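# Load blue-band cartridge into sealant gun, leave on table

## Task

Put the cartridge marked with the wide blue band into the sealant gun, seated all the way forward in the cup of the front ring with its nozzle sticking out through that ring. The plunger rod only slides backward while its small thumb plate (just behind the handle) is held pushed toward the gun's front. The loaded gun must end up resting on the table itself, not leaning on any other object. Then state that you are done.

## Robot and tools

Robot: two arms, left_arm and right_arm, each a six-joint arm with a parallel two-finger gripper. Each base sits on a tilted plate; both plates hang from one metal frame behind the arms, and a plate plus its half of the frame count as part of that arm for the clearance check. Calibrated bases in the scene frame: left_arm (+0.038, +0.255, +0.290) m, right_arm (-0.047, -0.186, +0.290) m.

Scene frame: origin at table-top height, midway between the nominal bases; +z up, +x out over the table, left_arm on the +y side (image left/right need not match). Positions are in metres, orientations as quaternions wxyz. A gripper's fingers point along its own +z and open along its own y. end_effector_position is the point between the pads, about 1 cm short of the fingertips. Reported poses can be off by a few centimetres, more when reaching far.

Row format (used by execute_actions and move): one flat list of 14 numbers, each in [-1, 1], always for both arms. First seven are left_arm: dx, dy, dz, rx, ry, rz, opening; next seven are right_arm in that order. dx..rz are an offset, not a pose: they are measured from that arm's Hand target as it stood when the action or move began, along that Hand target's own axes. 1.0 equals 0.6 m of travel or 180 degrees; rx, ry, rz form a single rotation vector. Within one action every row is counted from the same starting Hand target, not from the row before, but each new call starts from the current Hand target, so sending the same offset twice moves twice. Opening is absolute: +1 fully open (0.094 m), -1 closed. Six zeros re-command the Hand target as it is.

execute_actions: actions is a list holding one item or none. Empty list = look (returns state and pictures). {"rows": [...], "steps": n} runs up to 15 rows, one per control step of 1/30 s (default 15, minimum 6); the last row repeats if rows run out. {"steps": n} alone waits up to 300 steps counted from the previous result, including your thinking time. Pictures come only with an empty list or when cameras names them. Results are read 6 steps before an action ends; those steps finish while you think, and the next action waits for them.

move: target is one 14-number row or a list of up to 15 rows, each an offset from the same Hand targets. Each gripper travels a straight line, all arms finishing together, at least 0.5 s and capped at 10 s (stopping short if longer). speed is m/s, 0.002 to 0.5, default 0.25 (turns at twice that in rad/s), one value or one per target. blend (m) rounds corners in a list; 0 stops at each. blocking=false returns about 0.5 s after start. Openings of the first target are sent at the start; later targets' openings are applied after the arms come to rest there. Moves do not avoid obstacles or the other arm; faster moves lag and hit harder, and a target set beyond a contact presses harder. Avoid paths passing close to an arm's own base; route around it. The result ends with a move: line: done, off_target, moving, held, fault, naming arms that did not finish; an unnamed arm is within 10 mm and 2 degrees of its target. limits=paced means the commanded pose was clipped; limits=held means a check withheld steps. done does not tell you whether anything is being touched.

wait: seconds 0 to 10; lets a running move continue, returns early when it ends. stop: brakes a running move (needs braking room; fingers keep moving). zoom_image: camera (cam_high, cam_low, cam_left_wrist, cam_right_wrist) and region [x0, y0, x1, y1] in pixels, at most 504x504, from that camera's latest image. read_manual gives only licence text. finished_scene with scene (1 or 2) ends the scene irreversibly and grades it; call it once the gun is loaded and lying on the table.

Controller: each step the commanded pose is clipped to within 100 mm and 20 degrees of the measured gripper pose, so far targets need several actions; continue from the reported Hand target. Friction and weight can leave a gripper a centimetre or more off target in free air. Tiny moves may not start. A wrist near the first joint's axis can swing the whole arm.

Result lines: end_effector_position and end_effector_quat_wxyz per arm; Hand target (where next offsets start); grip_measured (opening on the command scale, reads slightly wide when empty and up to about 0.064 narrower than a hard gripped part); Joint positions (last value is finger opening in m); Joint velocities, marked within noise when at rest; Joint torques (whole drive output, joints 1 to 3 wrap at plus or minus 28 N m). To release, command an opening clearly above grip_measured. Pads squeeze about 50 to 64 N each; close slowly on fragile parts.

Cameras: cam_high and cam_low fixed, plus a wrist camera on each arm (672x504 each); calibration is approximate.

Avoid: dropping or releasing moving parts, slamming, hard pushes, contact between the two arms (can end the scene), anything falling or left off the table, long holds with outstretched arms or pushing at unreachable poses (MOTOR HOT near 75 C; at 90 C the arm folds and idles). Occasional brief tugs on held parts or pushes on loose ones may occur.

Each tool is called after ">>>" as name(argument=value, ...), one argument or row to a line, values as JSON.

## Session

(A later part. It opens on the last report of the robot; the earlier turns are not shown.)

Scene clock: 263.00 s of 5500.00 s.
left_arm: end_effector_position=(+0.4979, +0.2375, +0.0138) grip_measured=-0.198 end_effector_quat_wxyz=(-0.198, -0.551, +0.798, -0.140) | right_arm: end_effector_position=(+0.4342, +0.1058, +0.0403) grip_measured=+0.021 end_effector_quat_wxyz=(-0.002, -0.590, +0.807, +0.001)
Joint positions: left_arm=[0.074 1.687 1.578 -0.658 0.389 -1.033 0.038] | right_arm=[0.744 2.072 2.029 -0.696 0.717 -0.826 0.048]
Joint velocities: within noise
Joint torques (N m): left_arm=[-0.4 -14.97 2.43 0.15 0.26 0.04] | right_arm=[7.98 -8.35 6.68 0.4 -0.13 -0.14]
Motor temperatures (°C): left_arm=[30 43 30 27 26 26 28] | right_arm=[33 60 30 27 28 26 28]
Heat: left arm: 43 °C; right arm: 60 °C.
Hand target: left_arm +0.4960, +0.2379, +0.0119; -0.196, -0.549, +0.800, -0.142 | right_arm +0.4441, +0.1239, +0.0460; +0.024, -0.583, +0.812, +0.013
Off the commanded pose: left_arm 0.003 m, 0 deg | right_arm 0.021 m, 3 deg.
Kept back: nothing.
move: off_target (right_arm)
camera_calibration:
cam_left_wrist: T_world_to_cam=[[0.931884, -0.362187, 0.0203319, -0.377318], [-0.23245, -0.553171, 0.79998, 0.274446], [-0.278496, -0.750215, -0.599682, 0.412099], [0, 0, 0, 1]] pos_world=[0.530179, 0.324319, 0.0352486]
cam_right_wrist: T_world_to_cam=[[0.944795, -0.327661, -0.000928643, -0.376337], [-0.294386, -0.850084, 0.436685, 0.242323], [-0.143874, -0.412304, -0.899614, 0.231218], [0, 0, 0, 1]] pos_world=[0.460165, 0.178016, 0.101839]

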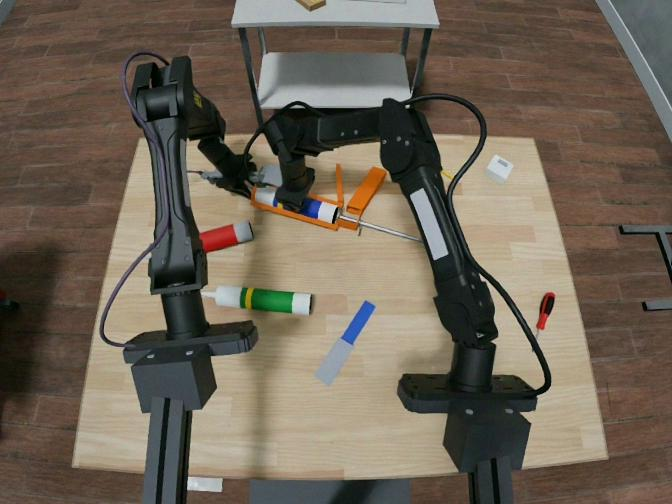

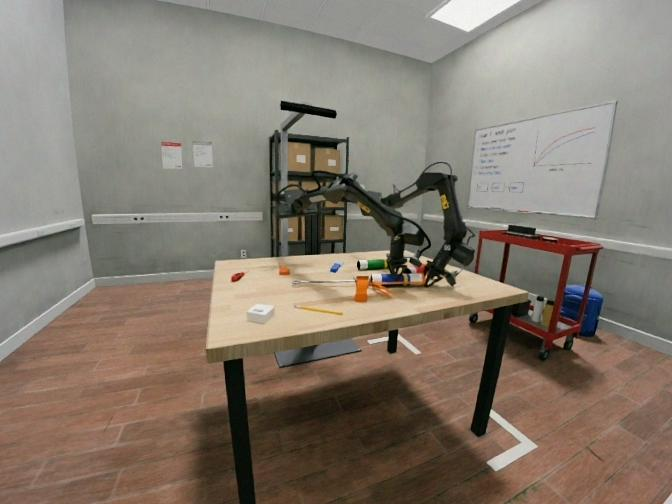

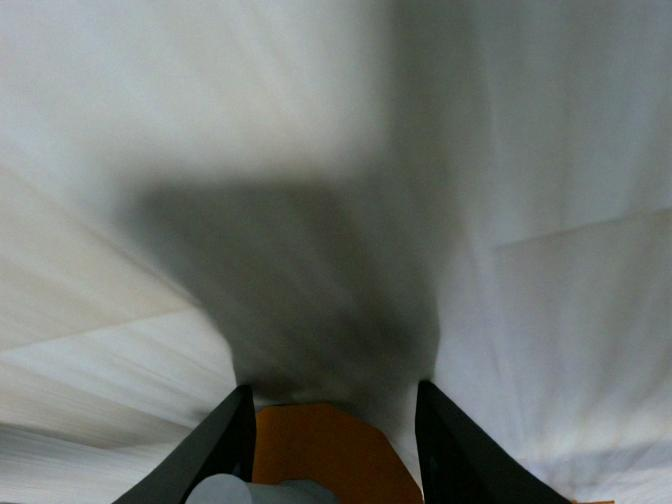

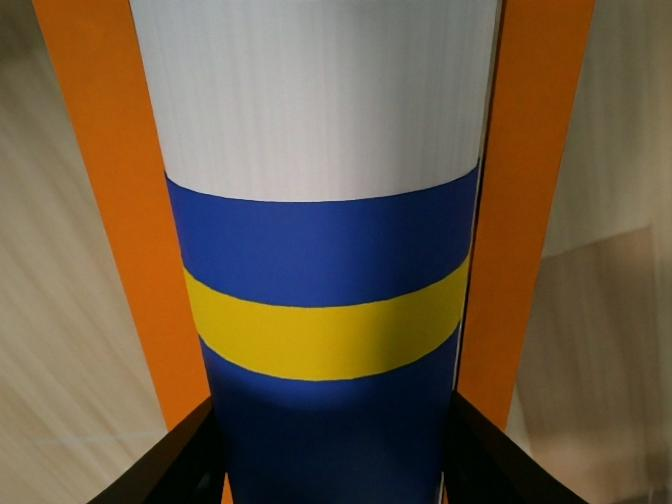

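>>> move(
  target=[
    [0,0,0,0,0,0,-0.2,0.023,0,0,0,0,0,-0.35],
    [0,0,0,0,0,0,-0.2,0.023,0,0,0,0,0,0.15],
  ],
  speed=0.06,
)

>>> zoom_image(
  camera="cam_high",
  region=[240, 170, 280, 210],
)

>>> zoom_image(
  camera="cam_low",
  region=[350, 250, 430, 310],
)

>>> zoom_image(
  camera="cam_high",
  region=[325, 195, 365, 235],
)

Scene clock: 264.60 s of 5500.00 s.
left_arm: end_effector_position=(+0.4979, +0.2375, +0.0138) grip_measured=-0.198 end_effector_quat_wxyz=(-0.198, -0.551, +0.798, -0.140) | right_arm: end_effector_position=(+0.4340, +0.1059, +0.0392) grip_measured=+0.148 end_effector_quat_wxyz=(+0.005, -0.591, +0.806, -0.002)
Joint positions: left_arm=[0.074 1.687 1.578 -0.658 0.389 -1.033 0.038] | right_arm=[0.743 2.059 1.993 -0.653 0.719 -0.843 0.054]
Joint velocities: within noise
Joint torques (N m): left_arm=[-0.4 -14.97 2.43 0.15 0.26 0.03] | right_arm=[6.57 -11.08 2.44 0.48 -0.28 -0.13]
Motor temperatures (°C): left_arm=[30 43 30 27 26 26 28] | right_arm=[32 59 30 27 28 26 28]
Heat: left arm: 43 °C; right arm: 59 °C.
Hand target: left_arm +0.4960, +0.2379, +0.0119; -0.196, -0.549, +0.800, -0.142 | right_arm +0.4397, +0.1108, +0.0452; +0.024, -0.583, +0.812, +0.013
Off the commanded pose: left_arm 0.003 m, 0 deg | right_arm 0.010 m, 3 deg.
Kept back: nothing.
move: off_target (right_arm); target 2's new opening was sent with right_arm's hand 0.011 m and 3 deg from that target
camera_calibration:
cam_left_wrist: T_world_to_cam=[[0.931884, -0.362187, 0.0203319, -0.377318], [-0.23245, -0.553171, 0.79998, 0.274446], [-0.278496, -0.750215, -0.599682, 0.412099], [0, 0, 0, 1]] pos_world=[0.530179, 0.324319, 0.0352486]
cam_right_wrist: T_world_to_cam=[[0.94571, -0.32481, 0.0114262, -0.377329], [-0.298102, -0.852867, 0.428665, 0.245039], [-0.12949, -0.408799, -0.903391, 0.22376], [0, 0, 0, 1]] pos_world=[0.458865, 0.177898, 0.101414]

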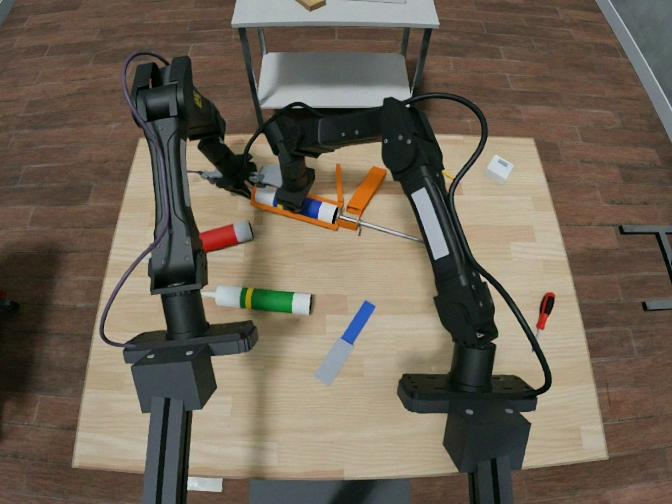

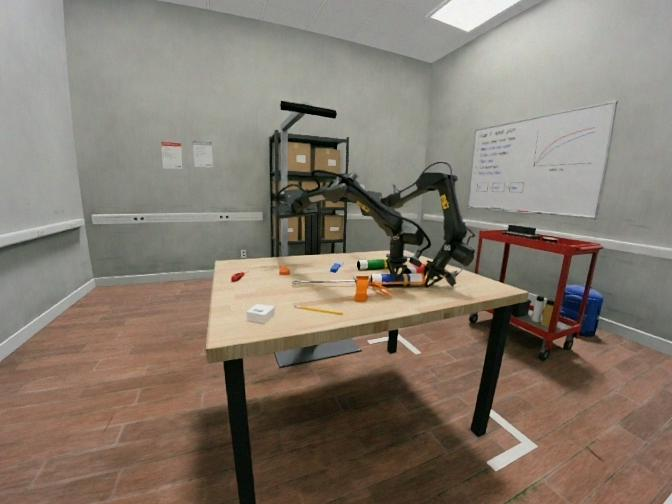

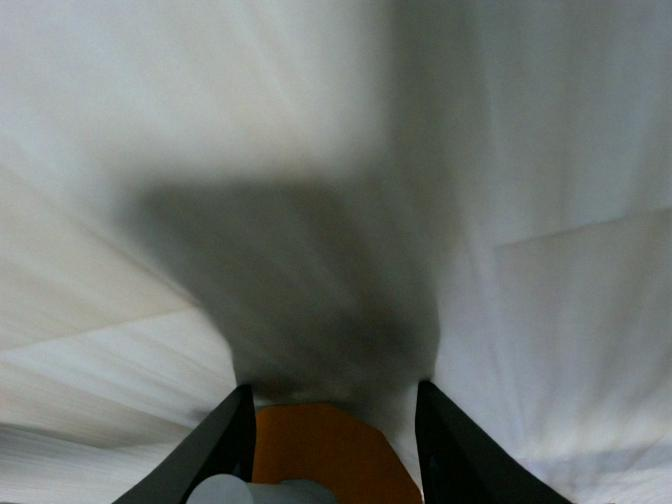

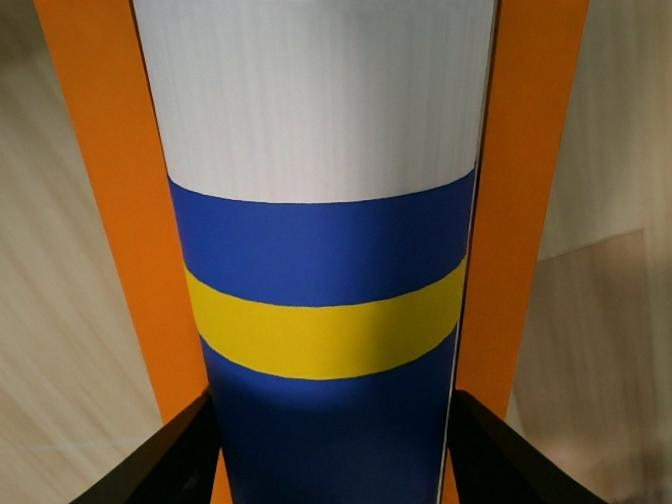

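Scaled by 12.600 from the camera's 672x504 image, which has a finer 960x720 frame.

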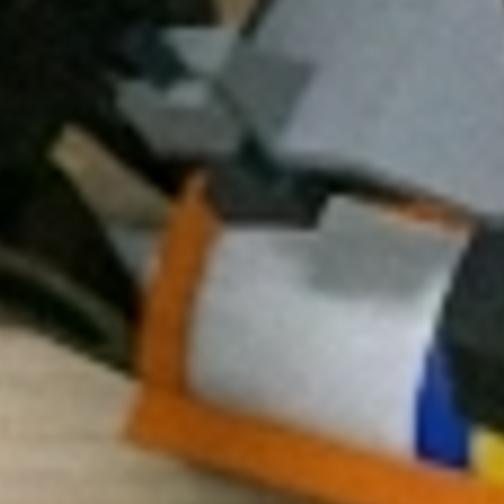

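Scaled by 6.300 from the camera's 672x504 image, which has a finer 960x720 frame.

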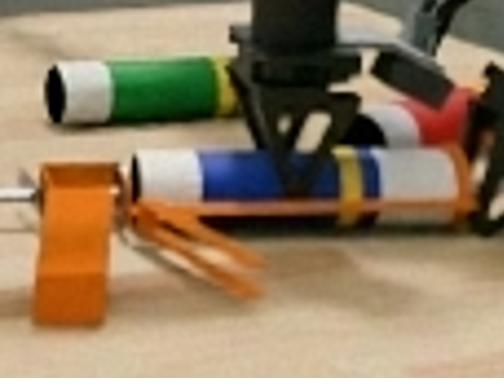

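Scaled by 12.600 from the camera's 672x504 image, which has a finer 960x720 frame.

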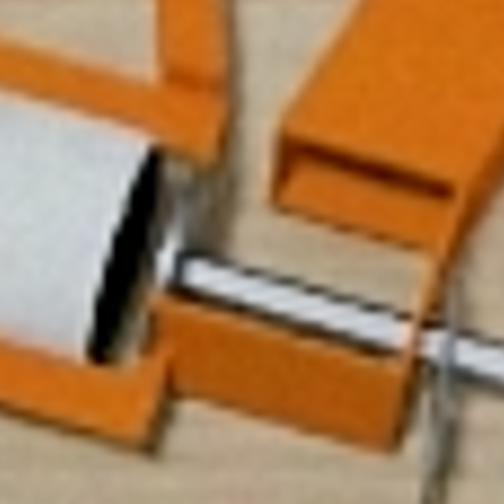

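>>> execute_actions(
  actions=[],
)

>>> zoom_image(
  camera="cam_high",
  region=[230, 150, 390, 270],
)

>>> zoom_image(
  camera="cam_low",
  region=[350, 250, 430, 310],
)

Scene clock: 265.67 s of 5500.00 s.
left_arm: end_effector_position=(+0.4979, +0.2375, +0.0138) grip_measured=-0.198 end_effector_quat_wxyz=(-0.198, -0.551, +0.798, -0.140) | right_arm: end_effector_position=(+0.4340, +0.1059, +0.0392) grip_measured=+0.148 end_effector_quat_wxyz=(+0.005, -0.591, +0.806, -0.002)
Joint positions: left_arm=[0.074 1.687 1.578 -0.658 0.389 -1.033 0.038] | right_arm=[0.743 2.059 1.993 -0.653 0.719 -0.843 0.054]
Joint velocities: within noise
Joint torques (N m): left_arm=[-0.4 -14.97 2.43 0.15 0.26 0.03] | right_arm=[6.57 -11.07 2.44 0.48 -0.28 -0.12]
Motor temperatures (°C): left_arm=[30 43 30 27 26 26 28] | right_arm=[32 60 30 27 28 26 28]
Heat: left arm: 43 °C; right arm: 60 °C.
Hand target: left_arm +0.4960, +0.2379, +0.0119; -0.196, -0.549, +0.800, -0.142 | right_arm +0.4397, +0.1108, +0.0452; +0.024, -0.583, +0.812, +0.013
Off the commanded pose: left_arm 0.003 m, 0 deg | right_arm 0.010 m, 3 deg.
Steps of this call (1-32: nothing new was sent). Readings (end_effector_position of left_arm | right_arm):
1: (+0.4979, +0.2375, +0.0138) | (+0.4340, +0.1059, +0.0392)
2: (+0.4979, +0.2375, +0.0138) | (+0.4340, +0.1059, +0.0392)
4: (+0.4979, +0.2375, +0.0138) | (+0.4340, +0.1059, +0.0392)
8: (+0.4979, +0.2375, +0.0138) | (+0.4340, +0.1059, +0.0392)
32: the state above
camera_calibration:
cam_left_wrist: T_world_to_cam=[[0.931884, -0.362187, 0.0203319, -0.377318], [-0.23245, -0.553171, 0.79998, 0.274446], [-0.278496, -0.750215, -0.599682, 0.412099], [0, 0, 0, 1]] pos_world=[0.530179, 0.324319, 0.0352486]
cam_right_wrist: T_world_to_cam=[[0.94571, -0.32481, 0.0114262, -0.377329], [-0.298102, -0.852867, 0.428665, 0.245039], [-0.12949, -0.408799, -0.903391, 0.22376], [0, 0, 0, 1]] pos_world=[0.458865, 0.177898, 0.101414]

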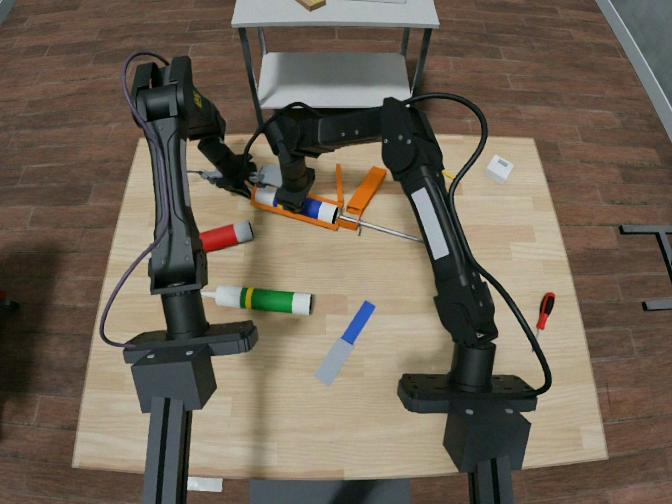

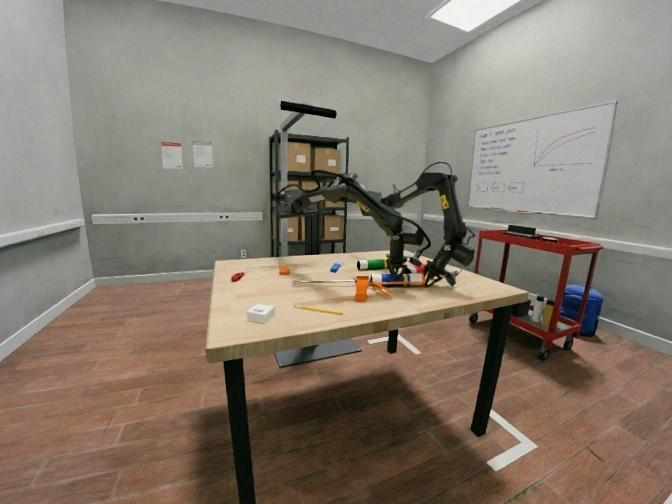

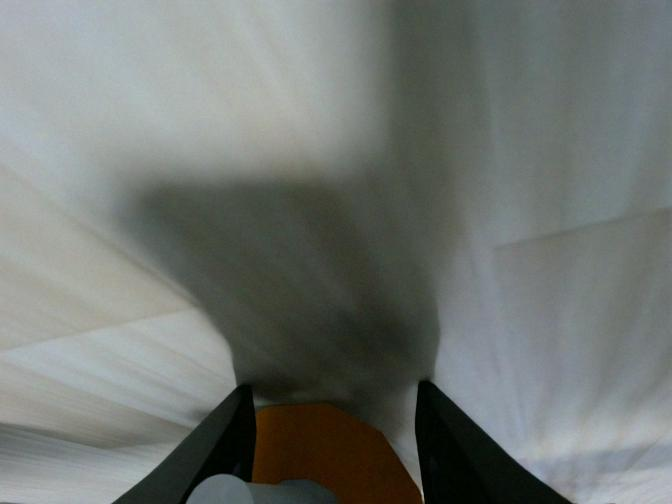

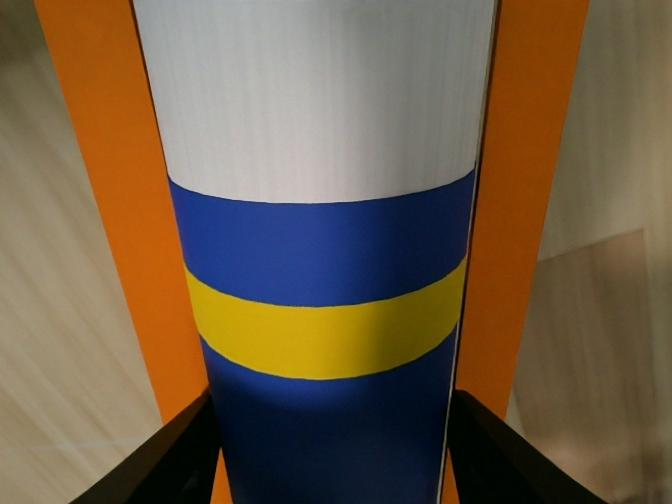

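Scaled by 3.150 from the camera's 672x504 image, which has a finer 960x720 frame.

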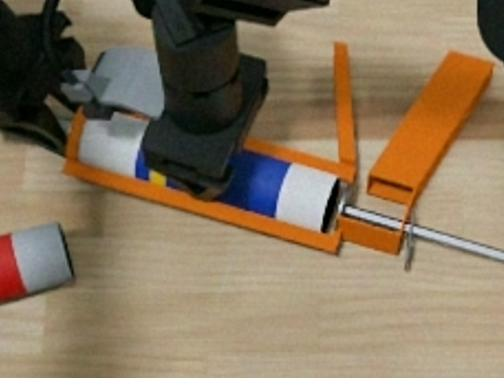

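Scaled by 6.300 from the camera's 672x504 image, which has a finer 960x720 frame.

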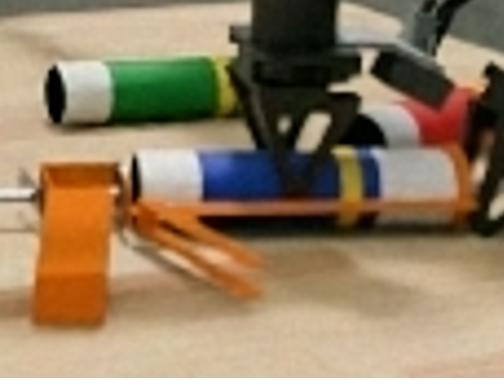

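>>> move(
  target=[0,0,0,0,0,0,-0.2, 0,0,-0.05,0,0,0,0.3],
  speed=0.08,
  cameras=["cam_right_wrist","cam_high"],
)

>>> zoom_image(
  camera="cam_high",
  region=[230, 150, 390, 270],
)

Scene clock: 266.80 s of 5500.00 s.
left_arm: end_effector_position=(+0.4979, +0.2375, +0.0138) grip_measured=-0.198 end_effector_quat_wxyz=(-0.198, -0.551, +0.798, -0.140) | right_arm: end_effector_position=(+0.4319, +0.0994, +0.0449) grip_measured=+0.298 end_effector_quat_wxyz=(+0.001, -0.588, +0.809, -0.001)
Joint positions: left_arm=[0.074 1.687 1.578 -0.658 0.389 -1.033 0.038] | right_arm=[0.743 2.027 1.957 -0.66 0.719 -0.829 0.061]
Joint velocities: within noise
Joint torques (N m): left_arm=[-0.4 -14.97 2.43 0.15 0.26 0.04] | right_arm=[9.88 -13.26 3.07 -0.05 0.02 0.09]
Motor temperatures (°C): left_arm=[30 43 30 27 26 26 28] | right_arm=[32 60 29 27 28 26 28]
Heat: left arm: 43 °C; right arm: 60 °C.
Hand target: left_arm +0.4960, +0.2379, +0.0119; -0.196, -0.549, +0.800, -0.142 | right_arm +0.4391, +0.1093, +0.0752; +0.024, -0.583, +0.812, +0.013
Off the commanded pose: left_arm 0.003 m, 0 deg | right_arm 0.033 m, 3 deg.
Kept back: nothing.
move: off_target (right_arm)
camera_calibration:
cam_right_wrist: T_world_to_cam=[[0.943301, -0.331882, 0.00618069, -0.375453], [-0.301667, -0.849354, 0.433122, 0.237398], [-0.138496, -0.410429, -0.901314, 0.229937], [0, 0, 0, 1]] pos_world=[0.457626, 0.171401, 0.106744]
Images, in order (width x height): cam_high 672x504, cam_right_wrist 672x504.

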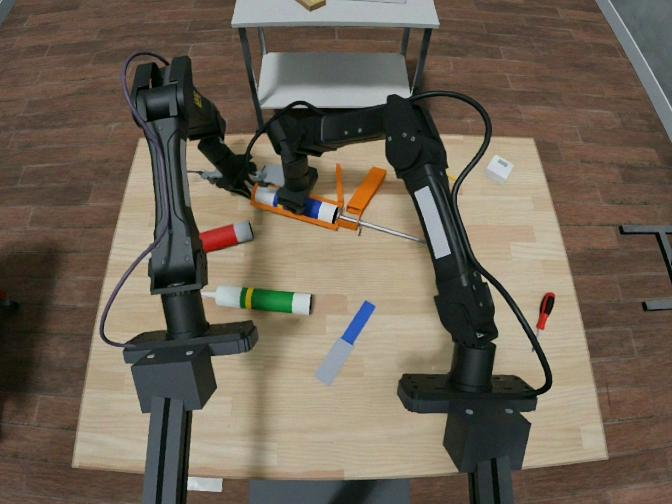

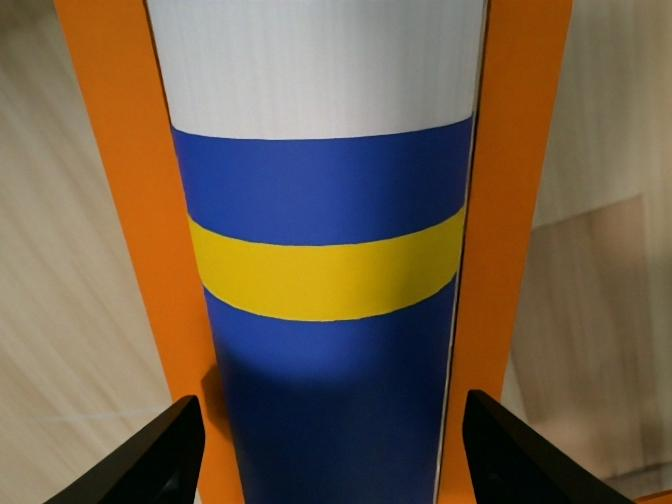

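Scaled by 3.150 from the camera's 672x504 image, which has a finer 960x720 frame.

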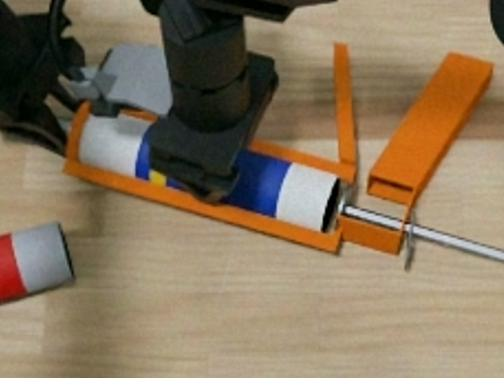

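>>> move(
  target=[
    [0,0,0,0,0,0,-0.2, 0,0,-0.13,0,0,0,0.3],
    [0,0,0,0,0,0,-0.2, 0.25,0.0,-0.2,0,0,0,0.3],
  ],
  speed=0.15,
  blend=0.02,
  cameras=["cam_right_wrist","cam_high","cam_low"],
)

>>> zoom_image(
  camera="cam_high",
  region=[230, 150, 390, 270],
)

>>> zoom_image(
  camera="cam_low",
  region=[350, 250, 470, 340],
)

Scene clock: 269.17 s of 5500.00 s.
left_arm: end_effector_position=(+0.4979, +0.2375, +0.0138) grip_measured=-0.198 end_effector_quat_wxyz=(-0.198, -0.551, +0.798, -0.140) | right_arm: end_effector_position=(+0.3818, -0.0396, +0.1807) grip_measured=+0.298 end_effector_quat_wxyz=(+0.002, -0.591, +0.807, +0.003)
Joint positions: left_arm=[0.074 1.687 1.578 -0.658 0.389 -1.033 0.038] | right_arm=[0.78 1.285 1.311 -0.779 0.737 -0.801 0.061]
Joint velocities: within noise
Joint torques (N m): left_arm=[-0.4 -14.97 2.43 0.15 0.26 0.03] | right_arm=[2.43 -8.9 3.21 0.44 -0.2 -0.15]
Motor temperatures (°C): left_arm=[30 43 30 27 26 26 28] | right_arm=[32 60 29 27 28 26 28]
Heat: left arm: 43 °C; right arm: 60 °C.
Hand target: left_arm +0.4960, +0.2379, +0.0119; -0.196, -0.549, +0.800, -0.142 | right_arm +0.3884, -0.0385, +0.1870; +0.024, -0.583, +0.812, +0.013
Off the commanded pose: left_arm 0.003 m, 0 deg | right_arm 0.009 m, 3 deg.
Kept back: nothing.
move: off_target (right_arm)
camera_calibration:
cam_right_wrist: T_world_to_cam=[[0.945456, -0.325749, -0.000638683, -0.374505], [-0.294099, -0.854434, 0.428309, 0.0432229], [-0.140067, -0.404759, -0.903632, 0.289607], [0, 0, 0, 1]] pos_world=[0.407355, 0.0321577, 0.242947]
Images, in order (width x height): cam_high 672x504, cam_low 672x504, cam_right_wrist 672x504.

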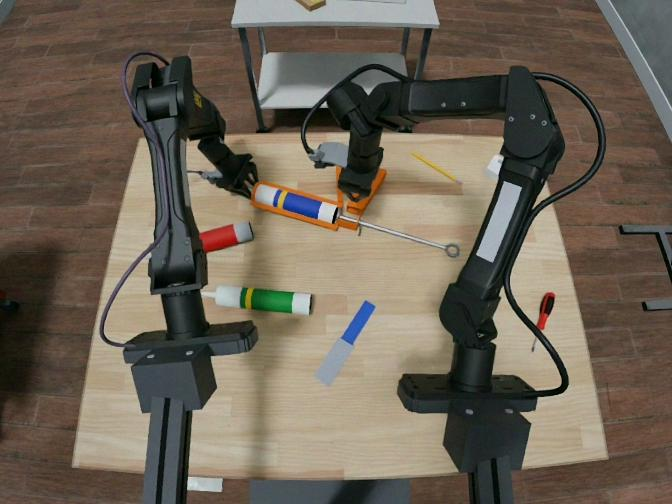

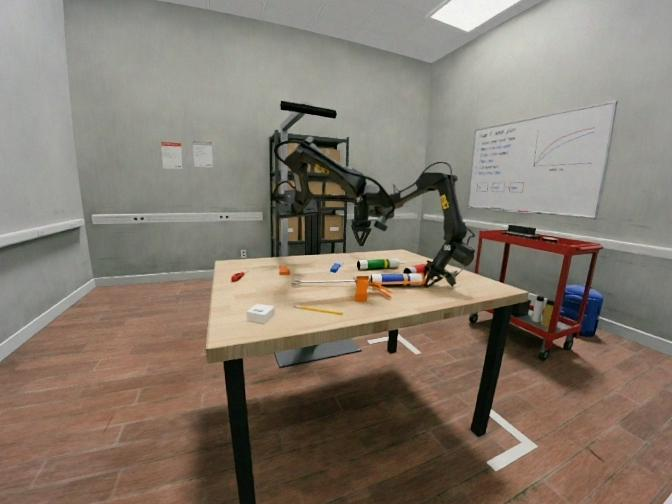

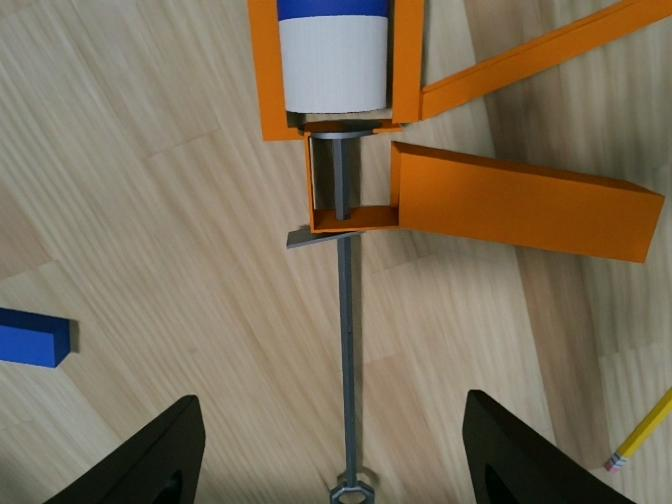

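Scaled by 3.150 from the camera's 672x504 image, which has a finer 960x720 frame.

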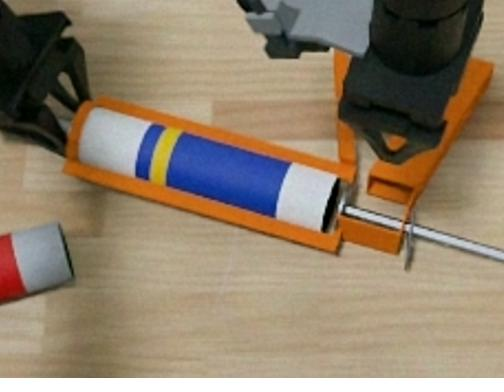

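Scaled by 4.200 from the camera's 672x504 image, which has a finer 960x720 frame.

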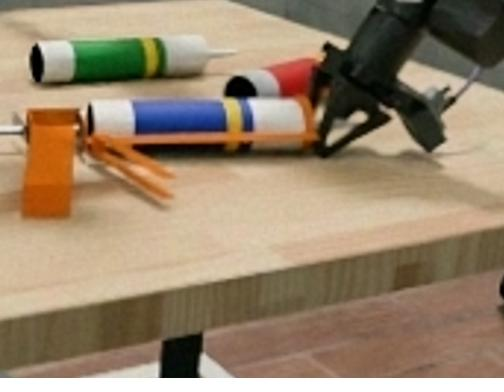

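>>> move(
  target=[
    [0,0,0,0,0,0,0.1, 0,0,0,0,0,0,0.3],
    [-0.059,0.003,-0.031,0,0,0,0.1, 0,0,0,0,0,0,0.3],
    [-0.075,0.003,-0.2,0,0,0,0.1, 0,0,0,0,0,0,0.3],
  ],
  speed=0.1,
  cameras=["cam_left_wrist","cam_high","cam_low","cam_right_wrist"],
)

>>> zoom_image(
  camera="cam_high",
  region=[200, 150, 360, 270],
)

>>> zoom_image(
  camera="cam_low",
  region=[350, 250, 470, 340],
)

Scene clock: 276.90 s of 5500.00 s.
left_arm: end_effector_position=(+0.5145, +0.3304, +0.0745) grip_measured=+0.098 end_effector_quat_wxyz=(-0.210, -0.556, +0.794, -0.127) | right_arm: end_effector_position=(+0.3819, -0.0388, +0.1807) grip_measured=+0.298 end_effector_quat_wxyz=(+0.003, -0.591, +0.807, +0.005)
Joint positions: left_arm=[0.339 1.687 1.86 -1.074 0.553 -0.819 0.052] | right_arm=[0.78 1.285 1.311 -0.776 0.734 -0.803 0.061]
Joint velocities: within noise
Joint torques (N m): left_arm=[1.58 -19.97 5.94 -0.43 0.44 0.06] | right_arm=[2.41 -8.91 3.23 0.43 -0.19 -0.14]
Motor temperatures (°C): left_arm=[30 44 30 27 26 26 28] | right_arm=[31 59 29 27 28 26 28]
Heat: left arm: 44 °C; right arm: 59 °C.
Hand target: left_arm +0.5277, +0.3288, +0.0967; -0.196, -0.549, +0.800, -0.142 | right_arm +0.3883, -0.0385, +0.1870; +0.024, -0.583, +0.812, +0.013
Off the commanded pose: left_arm 0.026 m, 3 deg | right_arm 0.009 m, 3 deg.
Kept back: nothing.
move: off_target (left_arm, right_arm)
camera_calibration:
cam_left_wrist: T_world_to_cam=[[0.933032, -0.359331, -0.0182417, -0.359105], [-0.200139, -0.560475, 0.803624, 0.266687], [-0.298991, -0.746156, -0.594857, 0.531652], [0, 0, 0, 1]] pos_world=[0.54739, 0.41713, 0.0953897]
cam_right_wrist: T_world_to_cam=[[0.945366, -0.326007, -0.00143235, -0.374254], [-0.294511, -0.855903, 0.42508, 0.0446301], [-0.139805, -0.401434, -0.905155, 0.290194], [0, 0, 0, 1]] pos_world=[0.407522, 0.0326835, 0.243163]

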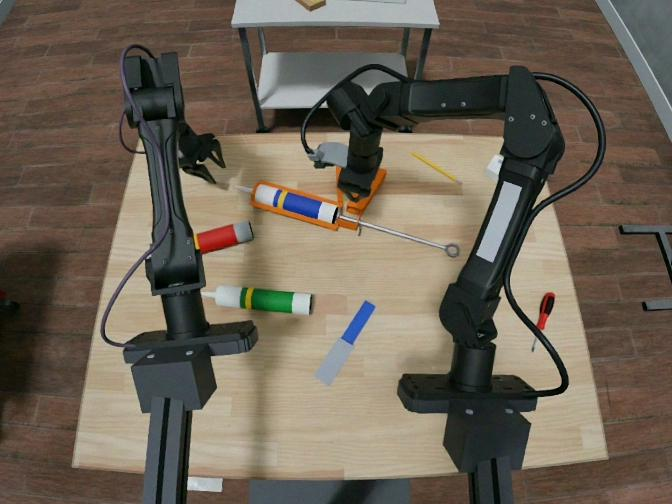

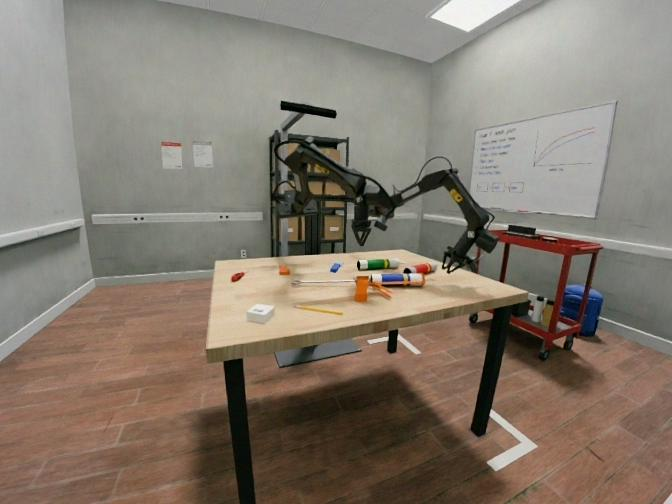

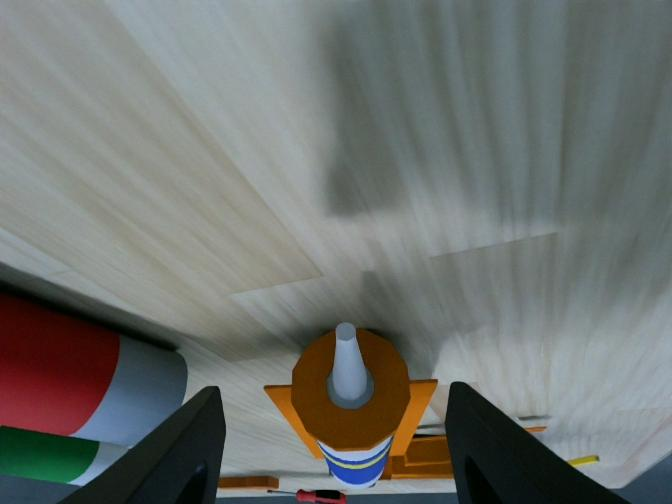

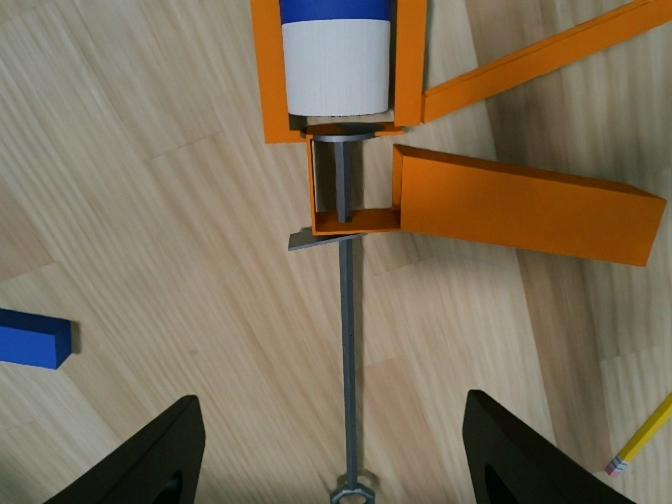

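Scaled by 3.150 from the camera's 672x504 image, which has a finer 960x720 frame.

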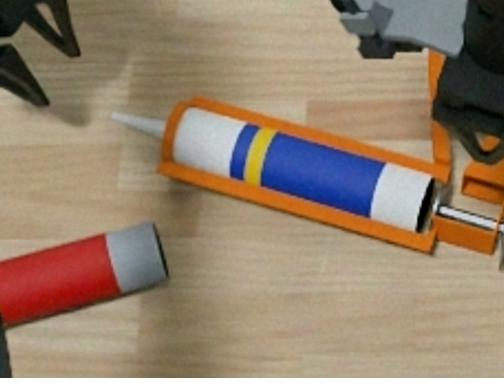

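Scaled by 4.200 from the camera's 672x504 image, which has a finer 960x720 frame.

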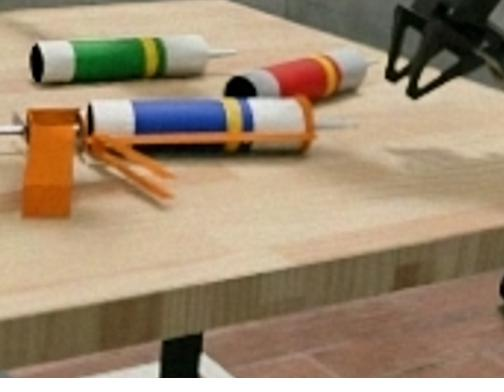

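>>> zoom_image(
  camera="cam_left_wrist",
  region=[250, 300, 450, 480],
)

>>> zoom_image(
  camera="cam_high",
  region=[230, 170, 290, 215],
)

>>> zoom_image(
  camera="cam_low",
  region=[400, 260, 440, 290],
)

Scaled by 2.520 from the camera's 672x504 image, which has a finer 960x720 frame.

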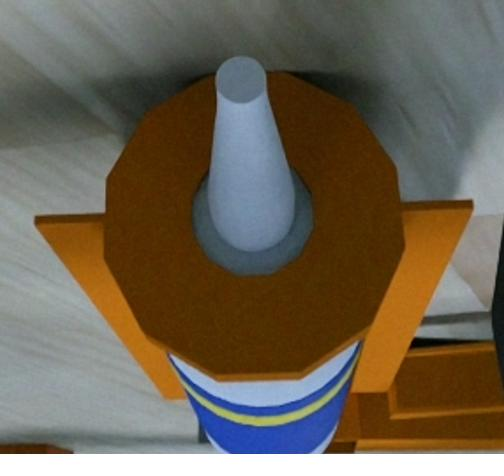

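Scaled by 8.400 from the camera's 672x504 image, which has a finer 960x720 frame.

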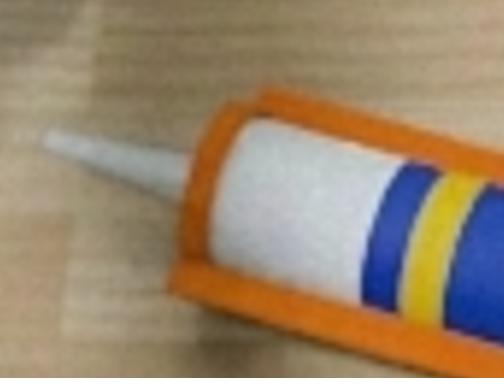

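Scaled by 12.600 from the camera's 672x504 image, which has a finer 960x720 frame.

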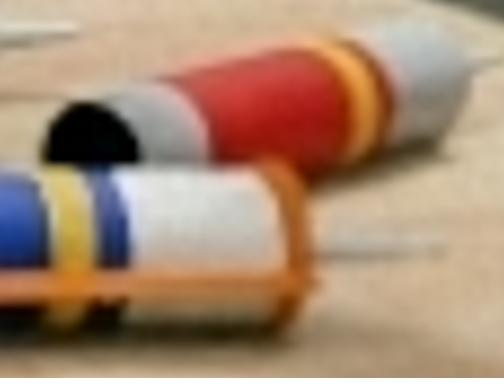

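I'm done. The wide-blue-band cartridge is pushed fully forward into the ring's cup with its nozzle out through the ring. The gun is flat on the table and both hands are clear of it.

>>> finished_scene(
  scene=2,
)

The scene is finished: the task was done.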